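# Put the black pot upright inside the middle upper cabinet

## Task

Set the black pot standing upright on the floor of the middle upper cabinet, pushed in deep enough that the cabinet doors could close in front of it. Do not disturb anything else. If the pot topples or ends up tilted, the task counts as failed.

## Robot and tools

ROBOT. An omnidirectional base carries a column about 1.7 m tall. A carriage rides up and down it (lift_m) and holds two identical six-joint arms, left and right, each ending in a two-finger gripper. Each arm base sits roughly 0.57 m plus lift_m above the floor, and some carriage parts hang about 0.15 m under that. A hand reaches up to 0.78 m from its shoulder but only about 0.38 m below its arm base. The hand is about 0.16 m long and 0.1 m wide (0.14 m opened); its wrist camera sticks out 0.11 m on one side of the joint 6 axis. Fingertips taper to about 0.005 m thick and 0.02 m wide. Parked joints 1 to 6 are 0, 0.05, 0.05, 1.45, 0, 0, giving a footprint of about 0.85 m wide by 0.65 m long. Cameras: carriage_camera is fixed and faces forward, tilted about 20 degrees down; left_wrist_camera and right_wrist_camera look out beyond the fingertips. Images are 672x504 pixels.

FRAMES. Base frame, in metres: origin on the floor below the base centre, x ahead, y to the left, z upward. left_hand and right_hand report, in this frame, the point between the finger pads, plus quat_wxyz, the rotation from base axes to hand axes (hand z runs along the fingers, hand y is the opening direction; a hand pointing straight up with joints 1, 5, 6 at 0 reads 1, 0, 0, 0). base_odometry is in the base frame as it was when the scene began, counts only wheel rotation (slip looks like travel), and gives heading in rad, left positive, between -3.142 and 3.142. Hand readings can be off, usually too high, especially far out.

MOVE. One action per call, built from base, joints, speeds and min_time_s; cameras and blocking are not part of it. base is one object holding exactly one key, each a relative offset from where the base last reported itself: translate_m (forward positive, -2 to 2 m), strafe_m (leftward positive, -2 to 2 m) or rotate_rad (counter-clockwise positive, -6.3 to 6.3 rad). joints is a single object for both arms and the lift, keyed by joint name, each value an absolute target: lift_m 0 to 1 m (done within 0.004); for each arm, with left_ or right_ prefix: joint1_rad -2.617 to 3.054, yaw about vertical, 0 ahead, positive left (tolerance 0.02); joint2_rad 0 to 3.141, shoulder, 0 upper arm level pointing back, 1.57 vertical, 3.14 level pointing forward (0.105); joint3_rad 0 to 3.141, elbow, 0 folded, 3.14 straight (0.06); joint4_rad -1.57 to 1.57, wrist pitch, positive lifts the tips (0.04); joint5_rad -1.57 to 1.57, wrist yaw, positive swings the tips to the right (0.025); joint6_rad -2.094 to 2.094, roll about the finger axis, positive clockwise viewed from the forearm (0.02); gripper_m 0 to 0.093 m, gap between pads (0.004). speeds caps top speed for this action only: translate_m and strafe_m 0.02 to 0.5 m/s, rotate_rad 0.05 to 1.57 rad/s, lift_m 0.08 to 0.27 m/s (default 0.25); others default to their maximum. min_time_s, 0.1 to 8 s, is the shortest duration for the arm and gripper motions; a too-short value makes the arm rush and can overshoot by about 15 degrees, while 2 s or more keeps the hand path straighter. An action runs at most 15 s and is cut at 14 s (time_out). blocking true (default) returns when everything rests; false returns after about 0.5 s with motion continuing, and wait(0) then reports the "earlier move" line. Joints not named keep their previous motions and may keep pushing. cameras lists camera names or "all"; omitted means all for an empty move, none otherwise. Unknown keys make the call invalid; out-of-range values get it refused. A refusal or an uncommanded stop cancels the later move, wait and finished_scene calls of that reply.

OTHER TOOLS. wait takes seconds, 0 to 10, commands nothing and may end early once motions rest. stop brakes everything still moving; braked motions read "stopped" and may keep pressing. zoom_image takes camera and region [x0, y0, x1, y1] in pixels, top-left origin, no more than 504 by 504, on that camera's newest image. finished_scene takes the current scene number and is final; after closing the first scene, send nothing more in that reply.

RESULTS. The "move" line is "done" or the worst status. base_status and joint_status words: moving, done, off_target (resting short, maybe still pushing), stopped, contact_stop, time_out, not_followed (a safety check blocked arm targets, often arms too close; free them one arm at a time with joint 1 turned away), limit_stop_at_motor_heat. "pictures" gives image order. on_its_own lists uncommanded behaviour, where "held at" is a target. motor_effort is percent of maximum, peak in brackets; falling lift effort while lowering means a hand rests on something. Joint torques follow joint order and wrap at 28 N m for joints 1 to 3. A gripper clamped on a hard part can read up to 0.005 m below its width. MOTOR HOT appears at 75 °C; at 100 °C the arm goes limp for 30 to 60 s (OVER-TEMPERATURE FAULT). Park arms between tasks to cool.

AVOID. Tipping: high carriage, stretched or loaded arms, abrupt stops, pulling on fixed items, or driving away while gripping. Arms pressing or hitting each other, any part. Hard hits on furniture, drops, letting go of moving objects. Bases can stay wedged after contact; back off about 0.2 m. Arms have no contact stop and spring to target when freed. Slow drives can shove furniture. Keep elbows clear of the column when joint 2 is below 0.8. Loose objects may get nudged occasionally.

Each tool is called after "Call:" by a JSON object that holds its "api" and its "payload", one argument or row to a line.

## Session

Call:
{"api": "move", "payload": {
  "cameras": ["carriage_camera"]
}}

Call:
{"api": "zoom_image", "payload": {
  "camera": "carriage_camera",
  "region": [210, 120, 462, 320]
}}

Scene clock: 0.00 s.
Joint torques (N m): no reading
base_odometry: x=+0.000 y=+0.000 heading=+0.000
base_status: not commanded
joint_positions: lift_m=+0.300 left_joint1_rad=-0.007 left_joint2_rad=+0.045 left_joint3_rad=+0.027 left_joint4_rad=+1.460 left_joint5_rad=-0.018 left_joint6_rad=+0.017 left_gripper_m=+0.09396 right_joint1_rad=-0.002 right_joint2_rad=+0.059 right_joint3_rad=+0.042 right_joint4_rad=+1.500 right_joint5_rad=+0.048 right_joint6_rad=-0.029 right_gripper_m=+0.09396
joint_status: not commanded
motor_effort: lift_m=+23 drive_wheels=-2
left_hand: x=+0.2566 y=+0.3063 z=+1.3012 quat_wxyz=(+0.998, -0.008, +0.064, +0.006) (m; base frame)
right_hand: x=+0.2468 y=-0.3119 z=+1.3058 quat_wxyz=(+0.999, +0.023, +0.044, -0.017) (m; base frame)
pictures: carriage_camera

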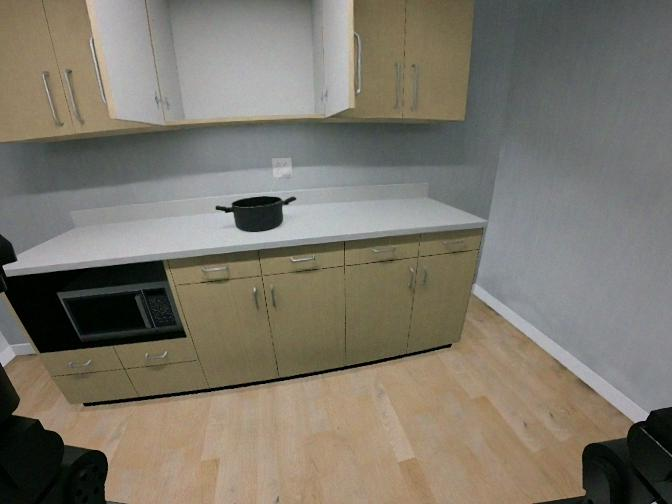

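Scaled by 2.000 from the camera's 672x504 image, which has a finer 960x720 frame.

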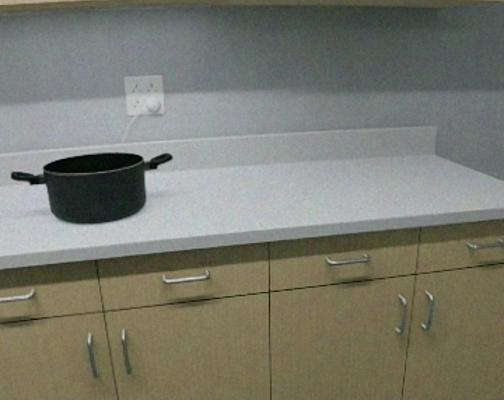

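Call:
{"api": "move", "payload": {
  "base": {"rotate_rad":0.3216},
  "cameras": ["carriage_camera"]
}}

Call:
{"api": "zoom_image", "payload": {
  "camera": "carriage_camera",
  "region": [220, 110, 472, 310]
}}

Scene clock: 4.83 s.
Joint torques (N m): left_arm=[-0.03 4.53 5.53 -0.16 0.04 0.04] | right_arm=[-0.09 4.62 5.11 -0.33 -0.05 -0.01]
move: done
base_odometry: x=+0.000 y=+0.000 heading=+0.321
base_status: done
joint_positions: lift_m=+0.300 left_joint1_rad=-0.007 left_joint2_rad=+0.045 left_joint3_rad=+0.027 left_joint4_rad=+1.460 left_joint5_rad=-0.018 left_joint6_rad=+0.017 left_gripper_m=+0.09396 right_joint1_rad=-0.002 right_joint2_rad=+0.059 right_joint3_rad=+0.042 right_joint4_rad=+1.500 right_joint5_rad=+0.048 right_joint6_rad=-0.029 right_gripper_m=+0.09396
joint_status: not commanded
motor_effort: lift_m=+23(23) drive_wheels=+4(11)
left_hand: x=+0.2566 y=+0.3063 z=+1.3012 quat_wxyz=(+0.998, -0.008, +0.064, +0.006) (m; base frame)
right_hand: x=+0.2468 y=-0.3119 z=+1.3058 quat_wxyz=(+0.999, +0.023, +0.044, -0.017) (m; base frame)
pictures: carriage_camera

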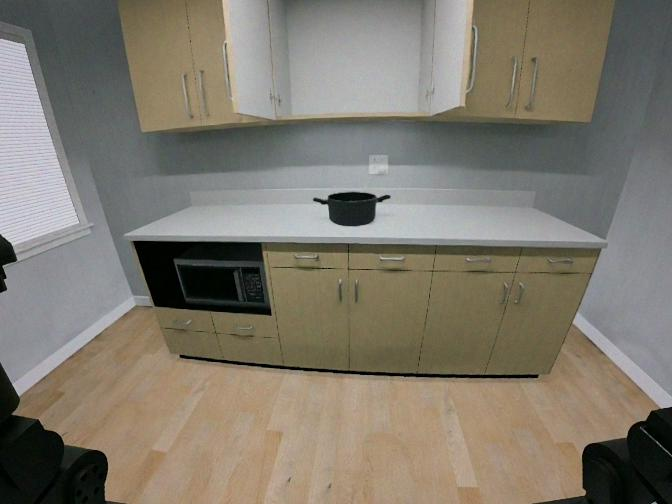

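Scaled by 2.000 from the camera's 672x504 image, which has a finer 960x720 frame.

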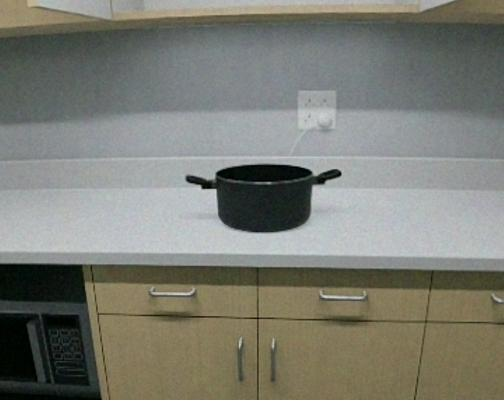

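Call:
{"api": "move", "payload": {
  "base": {"strafe_m":-0.044},
  "joints": {"left_joint1_rad":-0.331,"left_joint2_rad":2.278,"left_joint3_rad":1.466,"left_joint4_rad":0.88,"left_joint5_rad":-0.338,"left_joint6_rad":-1.27,"right_joint1_rad":0.293,"right_joint2_rad":2.528,"right_joint3_rad":1.86,"right_joint4_rad":0.70,"right_joint5_rad":0.457,"right_joint6_rad":1.27},
  "min_time_s": 2
}}

Call:
{"api": "move", "payload": {
  "base": {"translate_m":0.45},
  "speeds": {"translate_m":0.3},
  "cameras": ["all"]
}}

Scene clock: 13.93 s.
Joint torques (N m): left_arm=[-0.53 -15.16 8.77 2.28 -0.1 -0.04] | right_arm=[0.09 -16.25 8.66 2.03 0.19 0.1]
move: done
base_odometry: x=+0.014 y=-0.042 heading=+0.322
base_status: done
joint_positions: lift_m=+0.300 left_joint1_rad=-0.327 left_joint2_rad=+2.276 left_joint3_rad=+1.439 left_joint4_rad=+0.879 left_joint5_rad=-0.324 left_joint6_rad=-1.257 left_gripper_m=+0.09398 right_joint1_rad=+0.291 right_joint2_rad=+2.535 right_joint3_rad=+1.827 right_joint4_rad=+0.692 right_joint5_rad=+0.442 right_joint6_rad=+1.255 right_gripper_m=+0.09396
joint_status: all done
motor_effort: lift_m=+23(23) drive_wheels=+2(9)
left_hand: x=+0.8452 y=+0.1510 z=+1.0569 quat_wxyz=(+0.580, -0.411, +0.558, -0.428) (m; base frame)
right_hand: x=+0.9082 y=-0.1759 z=+1.0208 quat_wxyz=(+0.599, +0.459, +0.545, +0.366) (m; base frame)
pictures: none

Scene clock: 16.93 s.
Joint torques (N m): left_arm=[-0.44 -15.08 8.69 2.31 -0.07 -0.04] | right_arm=[0.09 -16.17 8.53 2.01 0.17 0.07]
move: done
base_odometry: x=+0.441 y=+0.100 heading=+0.322
base_status: done
joint_positions: lift_m=+0.300 left_joint1_rad=-0.327 left_joint2_rad=+2.276 left_joint3_rad=+1.439 left_joint4_rad=+0.879 left_joint5_rad=-0.327 left_joint6_rad=-1.258 left_gripper_m=+0.09398 right_joint1_rad=+0.291 right_joint2_rad=+2.535 right_joint3_rad=+1.827 right_joint4_rad=+0.692 right_joint5_rad=+0.444 right_joint6_rad=+1.256 right_gripper_m=+0.09396
joint_status: not commanded
motor_effort: lift_m=+23(23) drive_wheels=-6(11)
left_hand: x=+0.8451 y=+0.1512 z=+1.0569 quat_wxyz=(+0.580, -0.412, +0.557, -0.428) (m; base frame)
right_hand: x=+0.9081 y=-0.1761 z=+1.0208 quat_wxyz=(+0.599, +0.459, +0.544, +0.366) (m; base frame)
pictures: carriage_camera, left_wrist_camera, right_wrist_camera

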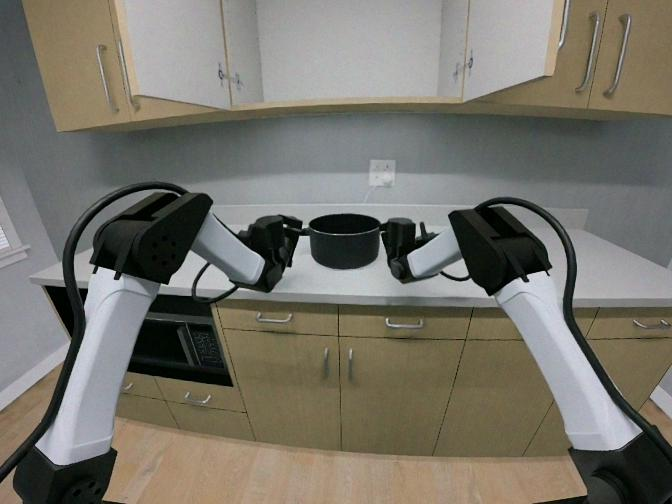

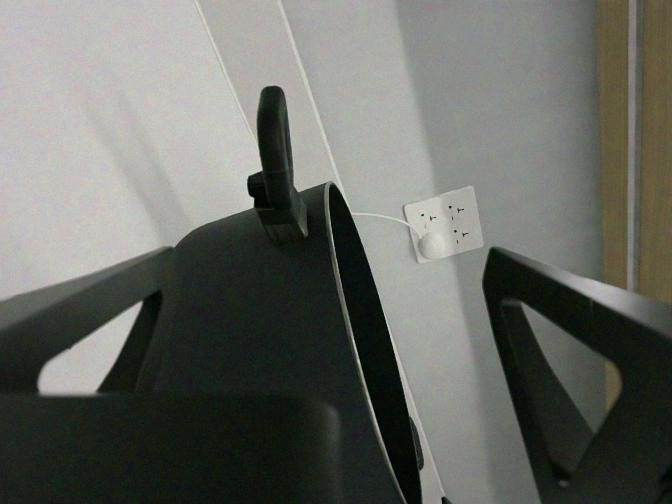

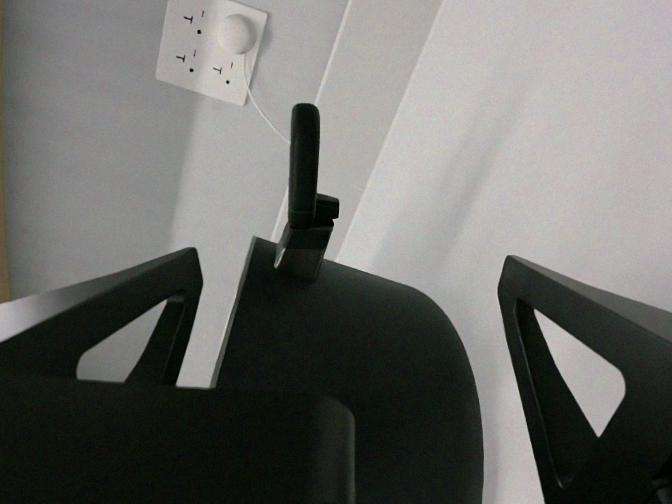

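Call:
{"api": "move", "payload": {
  "base": {"translate_m":0.095},
  "joints": {"lift_m":0.322,"left_joint1_rad":-0.31,"left_joint2_rad":2.351,"left_joint4_rad":0.91},
  "speeds": {"translate_m":0.09},
  "cameras": ["all"]
}}

Scene clock: 20.43 s.
Joint torques (N m): left_arm=[0.28 -15.38 8.14 2.53 -0.07 -0.02] | right_arm=[-0.06 -16.68 7.77 2.03 0.15 0.05]
move: done
base_odometry: x=+0.531 y=+0.130 heading=+0.321
base_status: done
joint_positions: lift_m=+0.322 left_joint1_rad=-0.313 left_joint2_rad=+2.348 left_joint3_rad=+1.444 left_joint4_rad=+0.891 left_joint5_rad=-0.327 left_joint6_rad=-1.258 left_gripper_m=+0.09398 right_joint1_rad=+0.292 right_joint2_rad=+2.540 right_joint3_rad=+1.838 right_joint4_rad=+0.692 right_joint5_rad=+0.445 right_joint6_rad=+1.257 right_gripper_m=+0.09396
joint_status: all done
motor_effort: lift_m=+23(28) drive_wheels=-6(8)
left_hand: x=+0.8512 y=+0.1586 z=+1.0391 quat_wxyz=(+0.572, -0.422, +0.573, -0.408) (m; base frame)
right_hand: x=+0.9094 y=-0.1753 z=+1.0443 quat_wxyz=(+0.600, +0.459, +0.542, +0.368) (m; base frame)
pictures: carriage_camera, left_wrist_camera, right_wrist_camera

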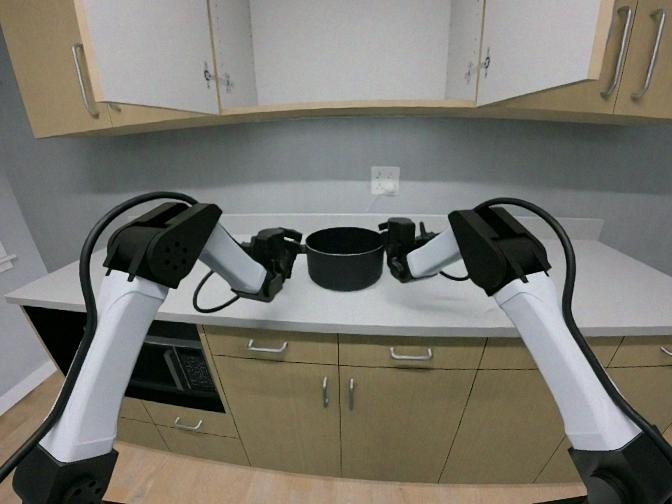

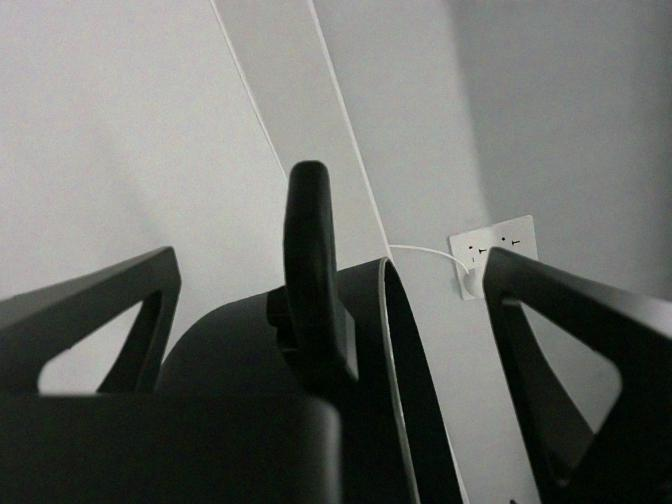

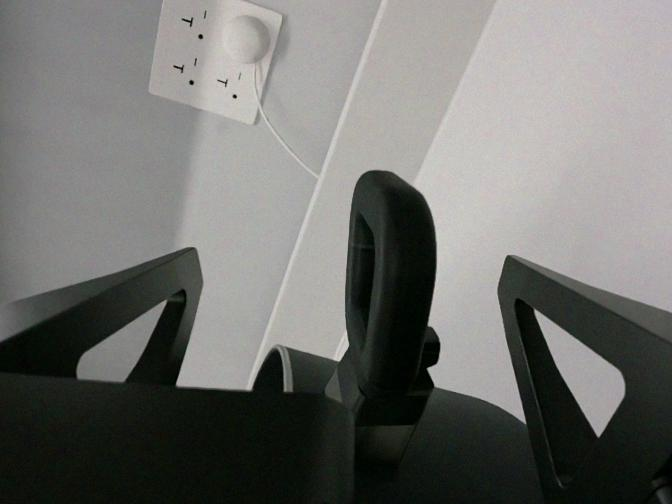

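Call:
{"api": "move", "payload": {
  "base": {"translate_m":0.016},
  "joints": {"lift_m":0.313},
  "speeds": {"translate_m":0.1}
}}

Call:
{"api": "move", "payload": {
  "joints": {"left_gripper_m":0.003,"right_gripper_m":0.003},
  "min_time_s": 1.8,
  "cameras": ["all"]
}}

Scene clock: 22.90 s.
Joint torques (N m): left_arm=[0.21 -16.01 7.82 2.43 -0.07 -0.02] | right_arm=[0.2 -16.8 7.73 1.94 0.01 -0.02]
move: done
base_odometry: x=+0.546 y=+0.135 heading=+0.320
base_status: done
joint_positions: lift_m=+0.313 left_joint1_rad=-0.312 left_joint2_rad=+2.354 left_joint3_rad=+1.446 left_joint4_rad=+0.898 left_joint5_rad=-0.328 left_joint6_rad=-1.259 left_gripper_m=+0.09398 right_joint1_rad=+0.289 right_joint2_rad=+2.540 right_joint3_rad=+1.839 right_joint4_rad=+0.700 right_joint5_rad=+0.455 right_joint6_rad=+1.262 right_gripper_m=+0.09396
joint_status: all done
motor_effort: lift_m=+21(21) drive_wheels=-6(9)
left_hand: x=+0.8518 y=+0.1592 z=+1.0294 quat_wxyz=(+0.573, -0.422, +0.572, -0.409) (m; base frame)
right_hand: x=+0.9095 y=-0.1792 z=+1.0379 quat_wxyz=(+0.603, +0.463, +0.535, +0.368) (m; base frame)
pictures: none

Scene clock: 25.00 s.
Joint torques (N m): left_arm=[0.16 -16.01 7.66 2.24 0.01 0.28] | right_arm=[0.38 -16.95 7.76 1.94 -0.09 0.15]
move: off_target
base_odometry: x=+0.546 y=+0.135 heading=+0.320
base_status: not commanded
joint_positions: lift_m=+0.313 left_joint1_rad=-0.312 left_joint2_rad=+2.354 left_joint3_rad=+1.448 left_joint4_rad=+0.915 left_joint5_rad=-0.335 left_joint6_rad=-1.285 left_gripper_m=+0.01077 right_joint1_rad=+0.287 right_joint2_rad=+2.541 right_joint3_rad=+1.839 right_joint4_rad=+0.701 right_joint5_rad=+0.465 right_joint6_rad=+1.248 right_gripper_m=+0.02249
joint_status: left_gripper_m off_target (ended at +0.01079, target +0.00300); right_gripper_m off_target (ended at +0.02251, target +0.00300)
motor_effort: lift_m=+21(21) drive_wheels=-4(6)
left_hand: x=+0.8521 y=+0.1603 z=+1.0344 quat_wxyz=(+0.573, -0.429, +0.558, -0.420) (m; base frame)
right_hand: x=+0.9095 y=-0.1821 z=+1.0375 quat_wxyz=(+0.608, +0.463, +0.535, +0.360) (m; base frame)
pictures: carriage_camera, left_wrist_camera, right_wrist_camera

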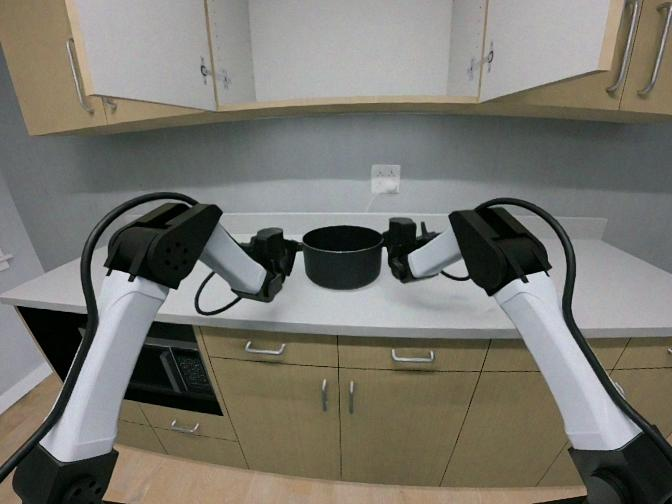

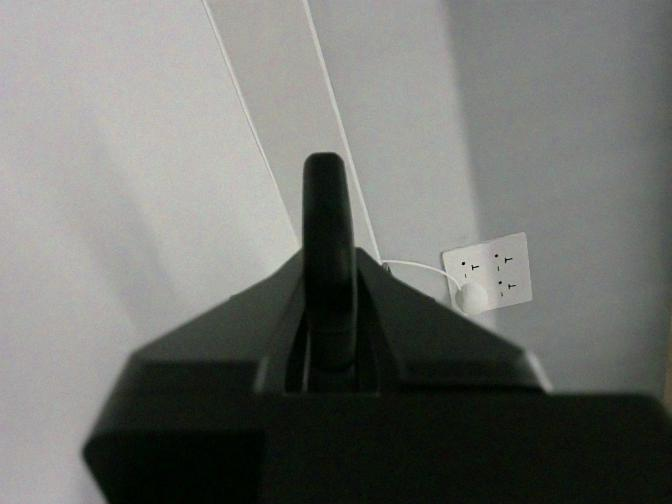

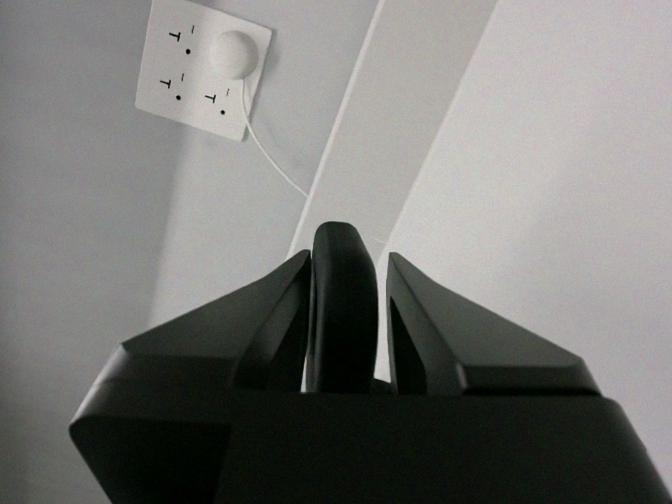

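Call:
{"api": "move", "payload": {
  "joints": {"right_gripper_m":0.045},
  "min_time_s": 0.6
}}

Call:
{"api": "move", "payload": {
  "joints": {"right_joint5_rad":0.56}
}}

Call:
{"api": "move", "payload": {
  "joints": {"right_gripper_m":0.003},
  "min_time_s": 1.2,
  "cameras": ["all"]
}}

Scene clock: 27.03 s.
Joint torques (N m): left_arm=[0.12 -16.08 7.73 2.31 0.03 0.44] | right_arm=[0.36 -16.98 7.71 1.98 -0.09 0.07]
move: done
base_odometry: x=+0.546 y=+0.135 heading=+0.320
base_status: not commanded
joint_positions: lift_m=+0.313 left_joint1_rad=-0.312 left_joint2_rad=+2.354 left_joint3_rad=+1.448 left_joint4_rad=+0.909 left_joint5_rad=-0.337 left_joint6_rad=-1.300 left_gripper_m=+0.01060 right_joint1_rad=+0.287 right_joint2_rad=+2.541 right_joint3_rad=+1.839 right_joint4_rad=+0.695 right_joint5_rad=+0.465 right_joint6_rad=+1.256 right_gripper_m=+0.04490
joint_status: all done
motor_effort: lift_m=+21(21) drive_wheels=-5(6)
left_hand: x=+0.8521 y=+0.1606 z=+1.0329 quat_wxyz=(+0.569, -0.435, +0.557, -0.422) (m; base frame)
right_hand: x=+0.9095 y=-0.1821 z=+1.0362 quat_wxyz=(+0.605, +0.465, +0.535, +0.361) (m; base frame)
pictures: none

Scene clock: 27.73 s.
Joint torques (N m): left_arm=[0.18 -16.03 7.72 2.31 0.01 0.44] | right_arm=[0.31 -16.98 7.75 1.95 0.16 0.1]
move: done
base_odometry: x=+0.546 y=+0.135 heading=+0.320
base_status: not commanded
joint_positions: lift_m=+0.313 left_joint1_rad=-0.312 left_joint2_rad=+2.354 left_joint3_rad=+1.448 left_joint4_rad=+0.909 left_joint5_rad=-0.337 left_joint6_rad=-1.300 left_gripper_m=+0.01060 right_joint1_rad=+0.287 right_joint2_rad=+2.541 right_joint3_rad=+1.839 right_joint4_rad=+0.695 right_joint5_rad=+0.544 right_joint6_rad=+1.256 right_gripper_m=+0.04490
joint_status: all done
motor_effort: lift_m=+21(21) drive_wheels=-5(6)
left_hand: x=+0.8521 y=+0.1606 z=+1.0329 quat_wxyz=(+0.569, -0.435, +0.557, -0.422) (m; base frame)
right_hand: x=+0.9065 y=-0.1955 z=+1.0362 quat_wxyz=(+0.619, +0.486, +0.517, +0.337) (m; base frame)
pictures: none

Scene clock: 29.23 s.
Joint torques (N m): left_arm=[0.12 -15.98 7.65 2.31 0.02 0.45] | right_arm=[0.35 -16.9 7.56 1.58 0.31 -0.3]
move: off_target
base_odometry: x=+0.546 y=+0.135 heading=+0.320
base_status: not commanded
joint_positions: lift_m=+0.313 left_joint1_rad=-0.312 left_joint2_rad=+2.354 left_joint3_rad=+1.448 left_joint4_rad=+0.908 left_joint5_rad=-0.337 left_joint6_rad=-1.301 left_gripper_m=+0.01059 right_joint1_rad=+0.287 right_joint2_rad=+2.541 right_joint3_rad=+1.840 right_joint4_rad=+0.729 right_joint5_rad=+0.534 right_joint6_rad=+1.289 right_gripper_m=+0.01267
joint_status: right_gripper_m off_target (ended at +0.01269, target +0.00300)
motor_effort: lift_m=+21(21) drive_wheels=-5(6)
left_hand: x=+0.8522 y=+0.1611 z=+1.0328 quat_wxyz=(+0.569, -0.435, +0.556, -0.422) (m; base frame)
right_hand: x=+0.9071 y=-0.1939 z=+1.0448 quat_wxyz=(+0.618, +0.489, +0.498, +0.361) (m; base frame)
pictures: carriage_camera, left_wrist_camera, right_wrist_camera

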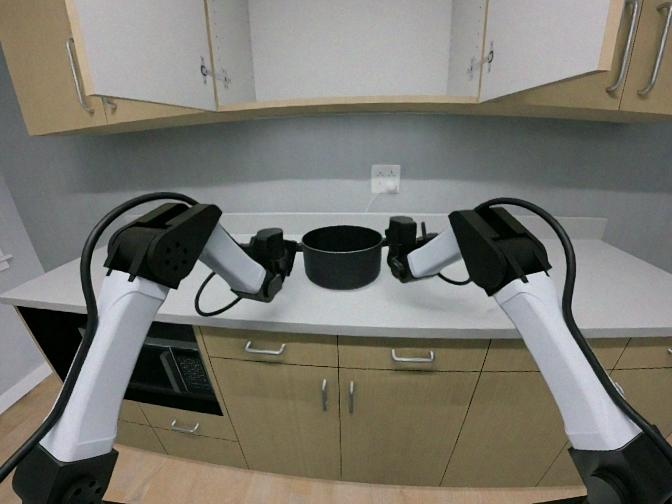

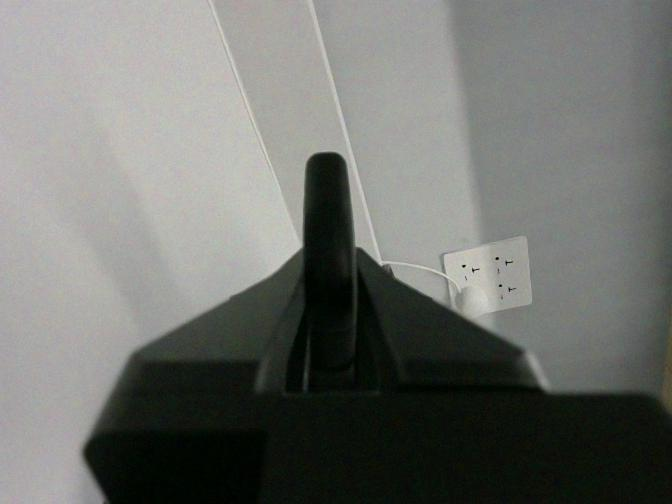

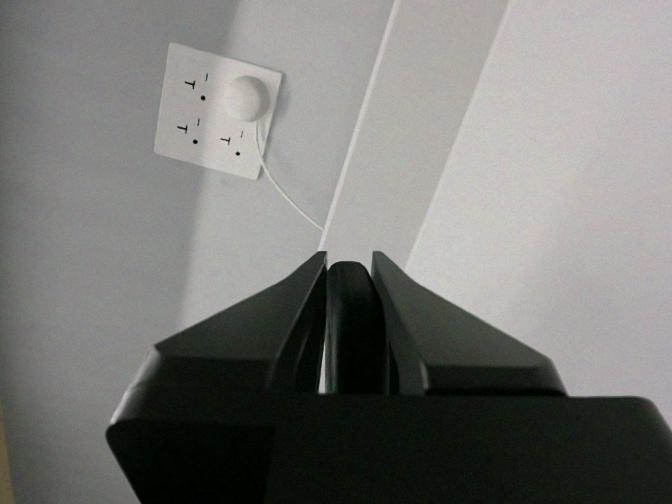

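Call:
{"api": "move", "payload": {
  "joints": {"lift_m":0.42},
  "speeds": {"lift_m":0.15}
}}

Call:
{"api": "move", "payload": {
  "base": {"translate_m":-0.13},
  "joints": {"lift_m":0.913},
  "speeds": {"translate_m":0.2},
  "cameras": ["all"]
}}

Scene clock: 33.37 s.
Joint torques (N m): left_arm=[0.02 -19.56 7.64 3.8 -0.03 0.81] | right_arm=[0.4 -21.15 7.99 3.23 0.36 -0.49]
move: done
base_odometry: x=+0.546 y=+0.135 heading=+0.320
base_status: not commanded
joint_positions: lift_m=+0.420 left_joint1_rad=-0.311 left_joint2_rad=+2.388 left_joint3_rad=+1.448 left_joint4_rad=+0.778 left_joint5_rad=-0.337 left_joint6_rad=-1.334 left_gripper_m=+0.01059 right_joint1_rad=+0.287 right_joint2_rad=+2.582 right_joint3_rad=+1.834 right_joint4_rad=+0.580 right_joint5_rad=+0.536 right_joint6_rad=+1.307 right_gripper_m=+0.01143
joint_status: all done
motor_effort: lift_m=+24(28) drive_wheels=+0(6)
left_hand: x=+0.8502 y=+0.1623 z=+1.0871 quat_wxyz=(+0.528, -0.462, +0.602, -0.381) (m; base frame)
right_hand: x=+0.9044 y=-0.1950 z=+1.0873 quat_wxyz=(+0.579, +0.509, +0.560, +0.304) (m; base frame)
pictures: none

Scene clock: 36.03 s.
Joint torques (N m): left_arm=[-0.08 -20.98 8.09 3.8 -0.03 0.92] | right_arm=[0.29 -22.57 8.39 3.23 0.34 -0.56]
move: done
base_odometry: x=+0.423 y=+0.094 heading=+0.320
base_status: done
joint_positions: lift_m=+0.913 left_joint1_rad=-0.310 left_joint2_rad=+2.402 left_joint3_rad=+1.442 left_joint4_rad=+0.779 left_joint5_rad=-0.335 left_joint6_rad=-1.342 left_gripper_m=+0.01062 right_joint1_rad=+0.288 right_joint2_rad=+2.596 right_joint3_rad=+1.827 right_joint4_rad=+0.580 right_joint5_rad=+0.539 right_joint6_rad=+1.312 right_gripper_m=+0.01136
joint_status: all done
motor_effort: lift_m=+24(30) drive_wheels=-6(12)
left_hand: x=+0.8487 y=+0.1630 z=+1.5691 quat_wxyz=(+0.522, -0.467, +0.606, -0.377) (m; base frame)
right_hand: x=+0.9028 y=-0.1951 z=+1.5683 quat_wxyz=(+0.575, +0.512, +0.564, +0.298) (m; base frame)
pictures: carriage_camera, left_wrist_camera, right_wrist_camera

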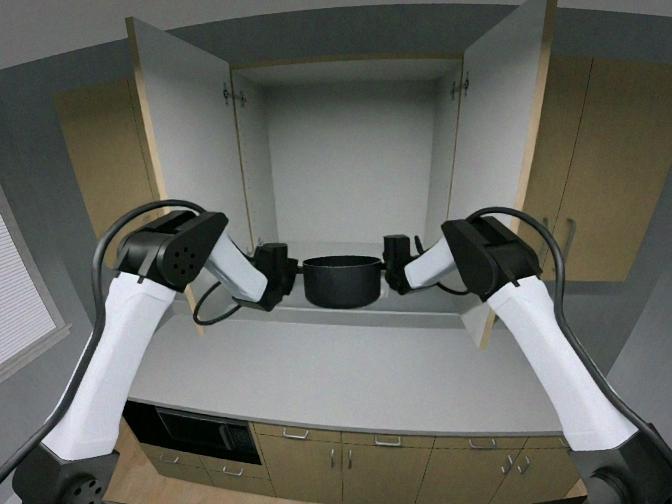

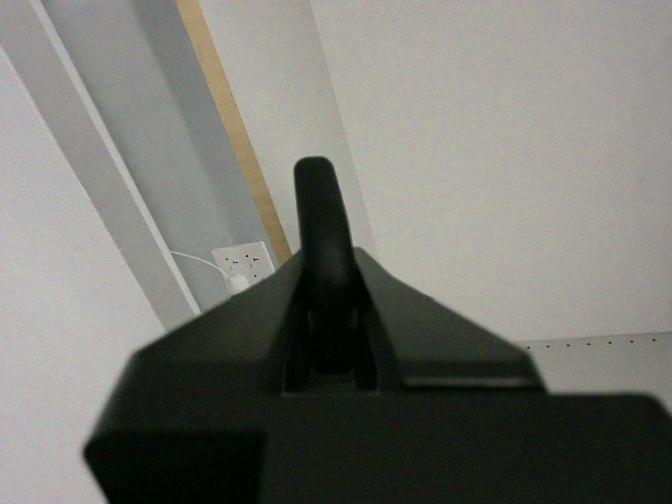

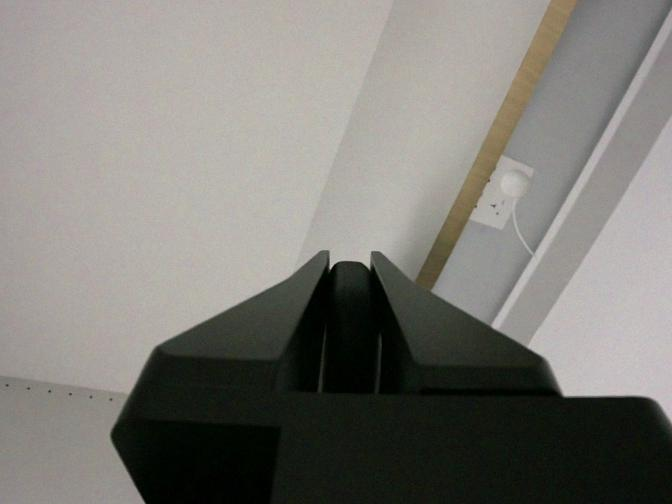

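Call:
{"api": "move", "payload": {
  "base": {"strafe_m":-0.02}
}}

Call:
{"api": "move", "payload": {
  "base": {"translate_m":0.37},
  "speeds": {"translate_m":0.25},
  "cameras": ["carriage_camera"]
}}

Scene clock: 38.23 s.
Joint torques (N m): left_arm=[-0.24 -20.96 8.14 3.77 -0.03 0.9] | right_arm=[0.2 -22.45 8.38 3.23 0.32 -0.55]
move: done
base_odometry: x=+0.429 y=+0.075 heading=+0.320
base_status: done
joint_positions: lift_m=+0.913 left_joint1_rad=-0.309 left_joint2_rad=+2.402 left_joint3_rad=+1.442 left_joint4_rad=+0.779 left_joint5_rad=-0.337 left_joint6_rad=-1.342 left_gripper_m=+0.01062 right_joint1_rad=+0.290 right_joint2_rad=+2.596 right_joint3_rad=+1.827 right_joint4_rad=+0.580 right_joint5_rad=+0.540 right_joint6_rad=+1.312 right_gripper_m=+0.01131
joint_status: not commanded
motor_effort: lift_m=+24(25) drive_wheels=+1(9)
left_hand: x=+0.8489 y=+0.1642 z=+1.5692 quat_wxyz=(+0.523, -0.467, +0.606, -0.376) (m; base frame)
right_hand: x=+0.9025 y=-0.1940 z=+1.5683 quat_wxyz=(+0.575, +0.512, +0.565, +0.298) (m; base frame)
pictures: none

Scene clock: 41.00 s.
Joint torques (N m): left_arm=[-0.27 -20.34 8.42 3.52 0.02 0.8] | right_arm=[-0.23 -21.27 8.44 3.23 0.16 -0.57]
move: done
base_odometry: x=+0.780 y=+0.191 heading=+0.319
base_status: done
joint_positions: lift_m=+0.913 left_joint1_rad=-0.307 left_joint2_rad=+2.396 left_joint3_rad=+1.439 left_joint4_rad=+0.802 left_joint5_rad=-0.342 left_joint6_rad=-1.334 left_gripper_m=+0.01062 right_joint1_rad=+0.294 right_joint2_rad=+2.584 right_joint3_rad=+1.826 right_joint4_rad=+0.578 right_joint5_rad=+0.552 right_joint6_rad=+1.313 right_gripper_m=+0.01107
joint_status: not commanded
motor_effort: lift_m=+24(25) drive_wheels=+19(22)
left_hand: x=+0.8496 y=+0.1656 z=+1.5771 quat_wxyz=(+0.531, -0.464, +0.598, -0.381) (m; base frame)
right_hand: x=+0.9017 y=-0.1931 z=+1.5759 quat_wxyz=(+0.579, +0.512, +0.560, +0.299) (m; base frame)
pictures: carriage_camera

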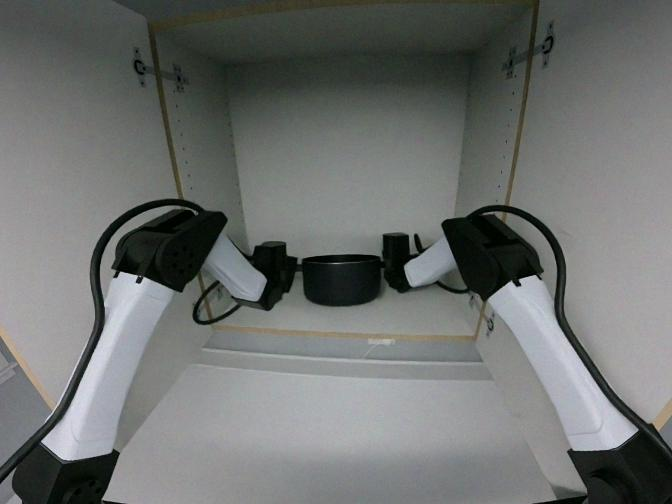

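Call:
{"api": "move", "payload": {
  "base": {"translate_m":-0.025},
  "cameras": ["all"]
}}

Call:
{"api": "zoom_image", "payload": {
  "camera": "carriage_camera",
  "region": [220, 200, 480, 370]
}}

Scene clock: 43.13 s.
Joint torques (N m): left_arm=[-0.34 -20.33 8.49 3.49 0.02 0.81] | right_arm=[-0.24 -21.29 8.51 3.2 0.17 -0.58]
move: done
base_odometry: x=+0.756 y=+0.183 heading=+0.319
base_status: done
joint_positions: lift_m=+0.913 left_joint1_rad=-0.307 left_joint2_rad=+2.396 left_joint3_rad=+1.439 left_joint4_rad=+0.805 left_joint5_rad=-0.340 left_joint6_rad=-1.334 left_gripper_m=+0.01062 right_joint1_rad=+0.294 right_joint2_rad=+2.584 right_joint3_rad=+1.826 right_joint4_rad=+0.585 right_joint5_rad=+0.554 right_joint6_rad=+1.313 right_gripper_m=+0.01107
joint_status: not commanded
motor_effort: lift_m=+24(24) drive_wheels=-2(17)
left_hand: x=+0.8497 y=+0.1653 z=+1.5778 quat_wxyz=(+0.532, -0.463, +0.597, -0.382) (m; base frame)
right_hand: x=+0.9018 y=-0.1934 z=+1.5775 quat_wxyz=(+0.580, +0.513, +0.557, +0.300) (m; base frame)
pictures: carriage_camera, left_wrist_camera, right_wrist_camera

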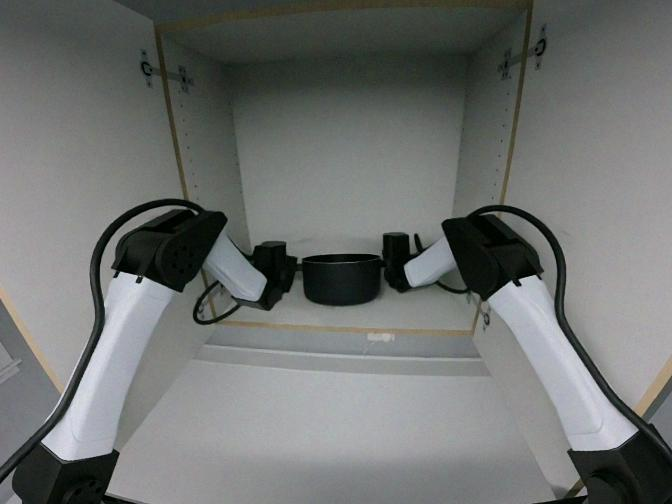

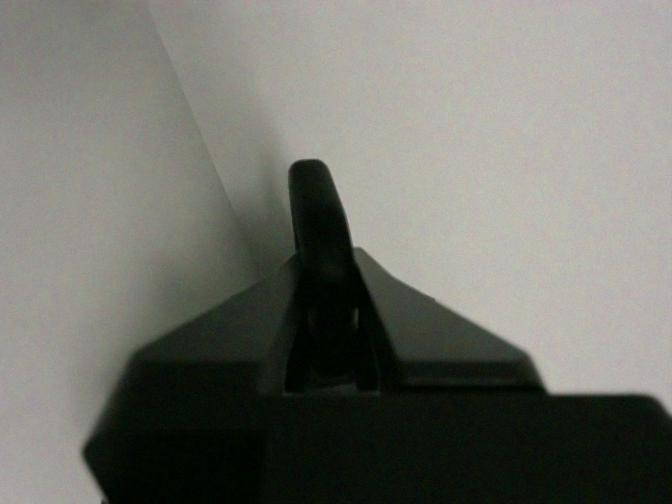

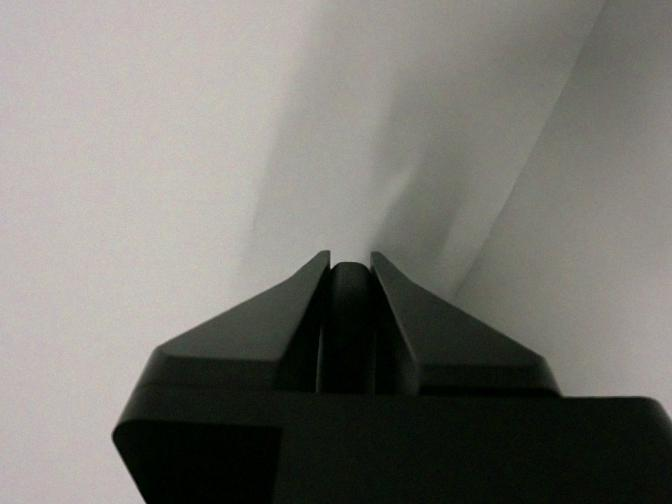

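Scaled by 1.938 from the camera's 672x504 image, which has a finer 960x720 frame.

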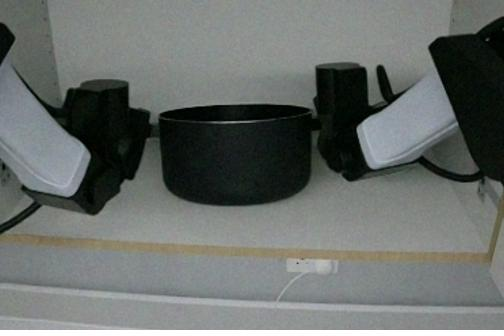

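Call:
{"api": "move", "payload": {
  "base": {"translate_m":0.012},
  "joints": {"left_joint1_rad":-0.282,"left_joint2_rad":2.4745,"left_joint3_rad":1.746,"left_joint4_rad":0.754,"left_joint5_rad":-0.31,"right_joint1_rad":0.273,"right_joint2_rad":2.6968,"right_joint3_rad":2.2261,"right_joint4_rad":0.503,"right_joint5_rad":0.54},
  "min_time_s": 2,
  "cameras": ["carriage_camera"]
}}

Call:
{"api": "zoom_image", "payload": {
  "camera": "carriage_camera",
  "region": [220, 200, 480, 370]
}}

Scene clock: 49.13 s.
Joint torques (N m): left_arm=[0.39 -19.82 11.77 3.49 0.07 0.8] | right_arm=[-0.58 -20.92 12 2.98 0.07 -0.56]
move: off_target
base_odometry: x=+0.767 y=+0.187 heading=+0.319
base_status: done
joint_positions: lift_m=+0.913 left_joint1_rad=-0.287 left_joint2_rad=+2.502 left_joint3_rad=+1.688 left_joint4_rad=+0.649 left_joint5_rad=-0.319 left_joint6_rad=-1.334 left_gripper_m=+0.01062 right_joint1_rad=+0.279 right_joint2_rad=+2.738 right_joint3_rad=+2.152 right_joint4_rad=+0.405 right_joint5_rad=+0.541 right_joint6_rad=+1.313 right_gripper_m=+0.01107
joint_status: left_joint4_rad off_target (ended at +0.649, target +0.754); right_joint3_rad off_target (ended at +2.152, target +2.226); right_joint4_rad off_target (ended at +0.405, target +0.503); the others done
motor_effort: lift_m=+24(24) drive_wheels=-2(9)
left_hand: x=+0.8900 y=+0.1635 z=+1.5817 quat_wxyz=(+0.528, -0.465, +0.601, -0.379) (m; base frame)
right_hand: x=+0.9392 y=-0.1917 z=+1.5785 quat_wxyz=(+0.578, +0.515, +0.559, +0.297) (m; base frame)
pictures: carriage_camera

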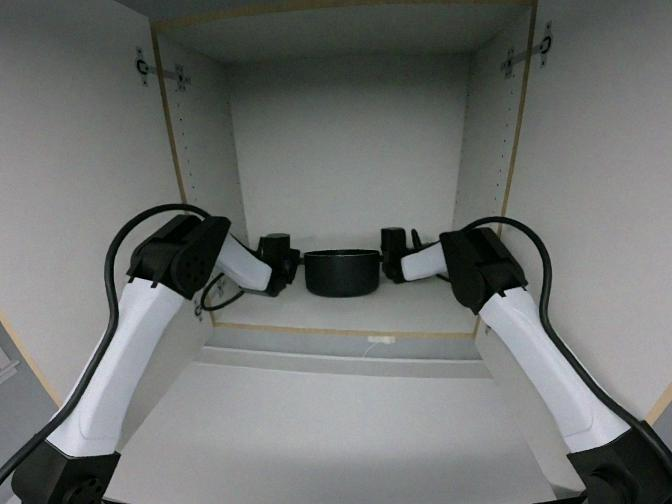

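Scaled by 1.938 from the camera's 672x504 image, which has a finer 960x720 frame.

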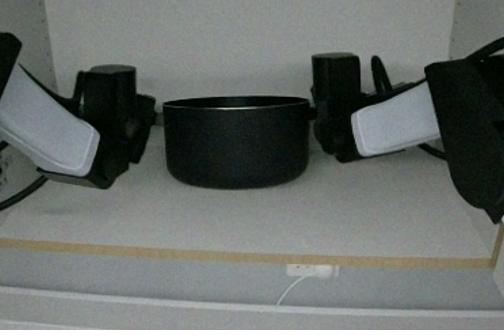

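Call:
{"api": "move", "payload": {
  "joints": {"lift_m":0.785},
  "speeds": {"lift_m":0.1},
  "cameras": ["carriage_camera"]
}}

Call:
{"api": "zoom_image", "payload": {
  "camera": "carriage_camera",
  "region": [220, 170, 480, 340]
}}

Scene clock: 51.53 s.
Joint torques (N m): left_arm=[0.34 -16.34 9.51 0.83 0.57 0.12] | right_arm=[-1.1 -16.83 8.4 0.38 -0.78 -0.07]
move: done
base_odometry: x=+0.767 y=+0.187 heading=+0.319
base_status: not commanded
joint_positions: lift_m=+0.785 left_joint1_rad=-0.286 left_joint2_rad=+2.469 left_joint3_rad=+1.712 left_joint4_rad=+0.877 left_joint5_rad=-0.362 left_joint6_rad=-1.271 left_gripper_m=+0.01041 right_joint1_rad=+0.286 right_joint2_rad=+2.697 right_joint3_rad=+2.199 right_joint4_rad=+0.632 right_joint5_rad=+0.602 right_joint6_rad=+1.268 right_gripper_m=+0.01107
joint_status: all done
motor_effort: lift_m=+20(20) drive_wheels=+5(6)
left_hand: x=+0.8932 y=+0.1703 z=+1.5417 quat_wxyz=(+0.608, -0.427, +0.511, -0.432) (m; base frame)
right_hand: x=+0.9391 y=-0.1957 z=+1.5510 quat_wxyz=(+0.650, +0.493, +0.449, +0.364) (m; base frame)
pictures: carriage_camera

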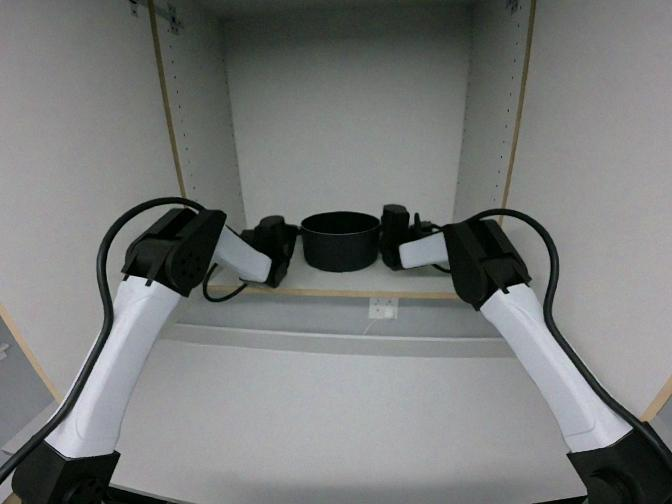

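Scaled by 1.938 from the camera's 672x504 image, which has a finer 960x720 frame.

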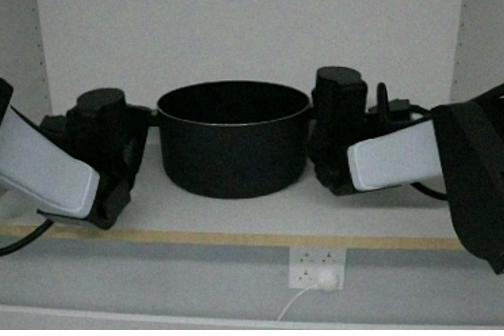

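Call:
{"api": "move", "payload": {
  "joints": {"lift_m":0.797},
  "speeds": {"lift_m":0.1}
}}

Call:
{"api": "move", "payload": {
  "joints": {"left_gripper_m":0.05,"right_gripper_m":0.05},
  "min_time_s": 1.5,
  "cameras": ["all"]
}}

Scene clock: 53.33 s.
Joint torques (N m): left_arm=[0.51 -16.39 9.58 1.29 0.68 0.25] | right_arm=[-1.18 -16.75 8.38 0.76 -0.84 -0.13]
move: done
base_odometry: x=+0.767 y=+0.187 heading=+0.319
base_status: not commanded
joint_positions: lift_m=+0.797 left_joint1_rad=-0.288 left_joint2_rad=+2.469 left_joint3_rad=+1.712 left_joint4_rad=+0.838 left_joint5_rad=-0.373 left_joint6_rad=-1.284 left_gripper_m=+0.01034 right_joint1_rad=+0.286 right_joint2_rad=+2.697 right_joint3_rad=+2.199 right_joint4_rad=+0.599 right_joint5_rad=+0.608 right_joint6_rad=+1.273 right_gripper_m=+0.01116
joint_status: all done
motor_effort: lift_m=+24(27) drive_wheels=+6(7)
left_hand: x=+0.8938 y=+0.1709 z=+1.5438 quat_wxyz=(+0.600, -0.438, +0.520, -0.422) (m; base frame)
right_hand: x=+0.9395 y=-0.1962 z=+1.5553 quat_wxyz=(+0.645, +0.499, +0.458, +0.355) (m; base frame)
pictures: none

Scene clock: 55.13 s.
Joint torques (N m): left_arm=[0.05 -16.57 8.42 2.23 0.16 0.24] | right_arm=[-0.61 -16.91 7.94 1.81 -0.22 -0.17]
move: done
base_odometry: x=+0.767 y=+0.187 heading=+0.319
base_status: not commanded
joint_positions: lift_m=+0.797 left_joint1_rad=-0.284 left_joint2_rad=+2.469 left_joint3_rad=+1.725 left_joint4_rad=+0.760 left_joint5_rad=-0.323 left_joint6_rad=-1.281 left_gripper_m=+0.04991 right_joint1_rad=+0.279 right_joint2_rad=+2.697 right_joint3_rad=+2.206 right_joint4_rad=+0.511 right_joint5_rad=+0.556 right_joint6_rad=+1.276 right_gripper_m=+0.04991
joint_status: all done
on_its_own: left_joint4_rad moved -0.078 to your old target +0.754; right_joint4_rad moved -0.089 to your old target +0.503
motor_effort: lift_m=+24(24) drive_wheels=+0(6)
left_hand: x=+0.8971 y=+0.1644 z=+1.5314 quat_wxyz=(+0.579, -0.432, +0.553, -0.416) (m; base frame)
right_hand: x=+0.9444 y=-0.1926 z=+1.5395 quat_wxyz=(+0.624, +0.494, +0.498, +0.344) (m; base frame)
pictures: carriage_camera, left_wrist_camera, right_wrist_camera

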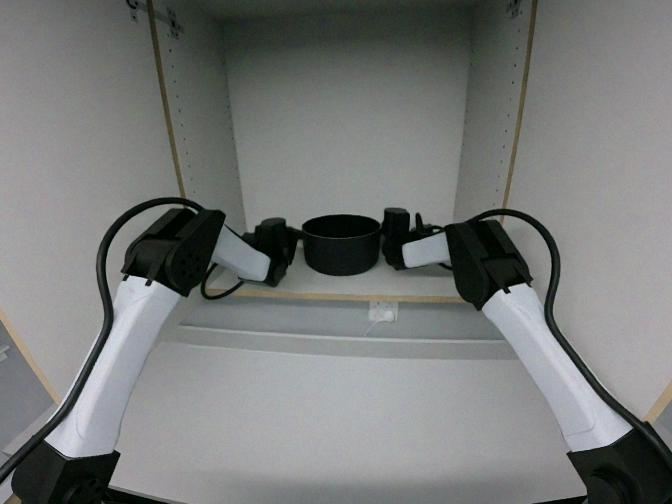

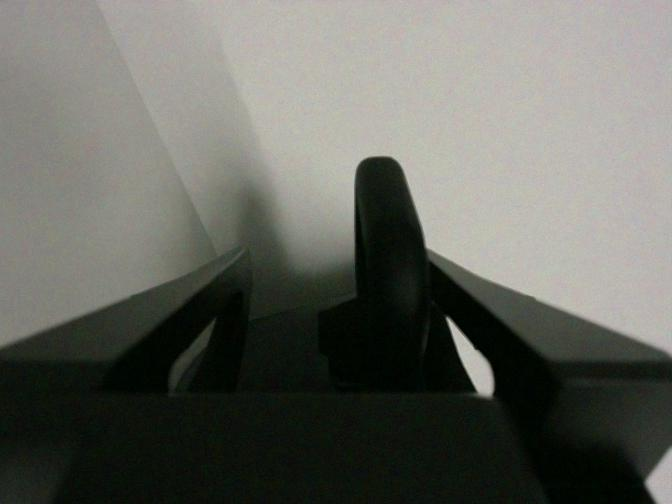

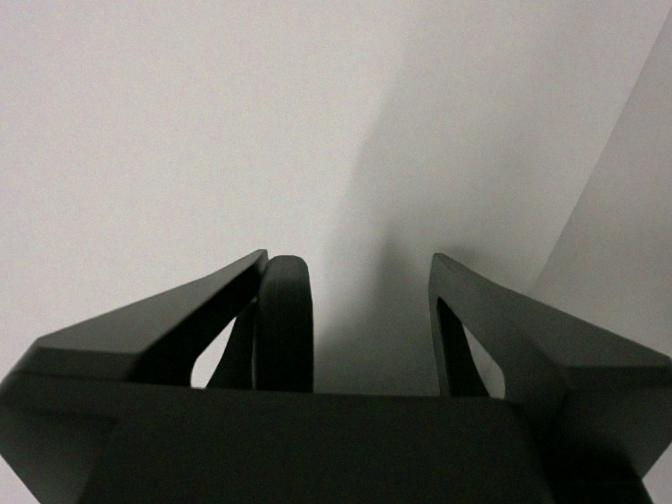

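Call:
{"api": "move", "payload": {
  "joints": {"lift_m":0.81,"left_gripper_m":0.07,"right_gripper_m":0.07},
  "speeds": {"lift_m":0.1}
}}

Call:
{"api": "move", "payload": {
  "base": {"translate_m":-0.5},
  "speeds": {"translate_m":0.3},
  "cameras": ["carriage_camera"]
}}

Call:
{"api": "zoom_image", "payload": {
  "camera": "carriage_camera",
  "region": [220, 150, 480, 320]
}}

Scene clock: 57.03 s.
Joint torques (N m): left_arm=[-0.03 -17.22 8.1 2.32 0.15 0.23] | right_arm=[-0.5 -17.57 7.91 1.98 -0.12 -0.17]
move: done
base_odometry: x=+0.767 y=+0.187 heading=+0.319
base_status: not commanded
joint_positions: lift_m=+0.810 left_joint1_rad=-0.284 left_joint2_rad=+2.475 left_joint3_rad=+1.728 left_joint4_rad=+0.752 left_joint5_rad=-0.322 left_joint6_rad=-1.281 left_gripper_m=+0.06988 right_joint1_rad=+0.278 right_joint2_rad=+2.705 right_joint3_rad=+2.207 right_joint4_rad=+0.495 right_joint5_rad=+0.553 right_joint6_rad=+1.276 right_gripper_m=+0.06988
joint_status: all done
motor_effort: lift_m=+23(28) drive_wheels=-1(4)
left_hand: x=+0.8978 y=+0.1640 z=+1.5395 quat_wxyz=(+0.576, -0.433, +0.557, -0.413) (m; base frame)
right_hand: x=+0.9451 y=-0.1923 z=+1.5443 quat_wxyz=(+0.620, +0.495, +0.506, +0.338) (m; base frame)
pictures: none

Scene clock: 60.30 s.
Joint torques (N m): left_arm=[-0.01 -17.25 8.16 2.34 0.15 0.24] | right_arm=[-0.36 -17.61 7.98 1.99 -0.11 -0.17]
move: done
base_odometry: x=+0.293 y=+0.030 heading=+0.318
base_status: done
joint_positions: lift_m=+0.810 left_joint1_rad=-0.282 left_joint2_rad=+2.475 left_joint3_rad=+1.728 left_joint4_rad=+0.750 left_joint5_rad=-0.320 left_joint6_rad=-1.281 left_gripper_m=+0.06988 right_joint1_rad=+0.276 right_joint2_rad=+2.705 right_joint3_rad=+2.207 right_joint4_rad=+0.494 right_joint5_rad=+0.550 right_joint6_rad=+1.276 right_gripper_m=+0.06988
joint_status: not commanded
motor_effort: lift_m=+23(23) drive_wheels=-6(13)
left_hand: x=+0.8980 y=+0.1647 z=+1.5393 quat_wxyz=(+0.576, -0.433, +0.558, -0.413) (m; base frame)
right_hand: x=+0.9455 y=-0.1934 z=+1.5441 quat_wxyz=(+0.620, +0.495, +0.507, +0.338) (m; base frame)
pictures: carriage_camera

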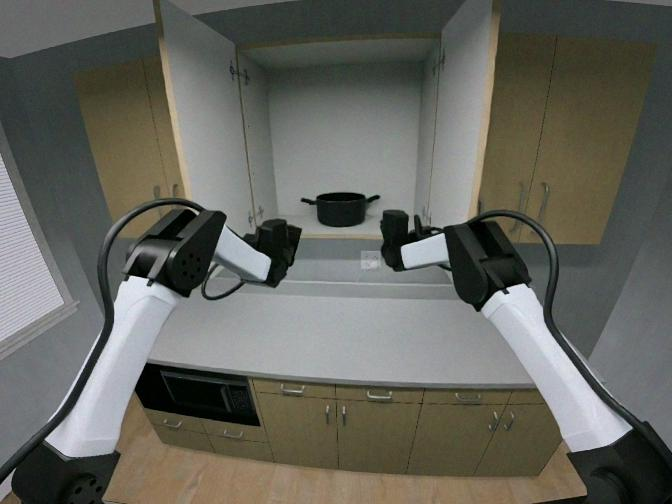

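Scaled by 1.938 from the camera's 672x504 image, which has a finer 960x720 frame.

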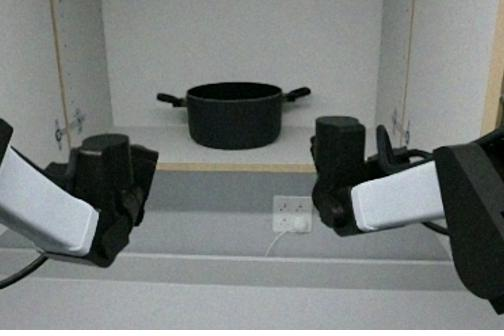

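Call:
{"api": "finished_scene", "payload": {
  "scene": 2
}}

The scene is finished: the task was done.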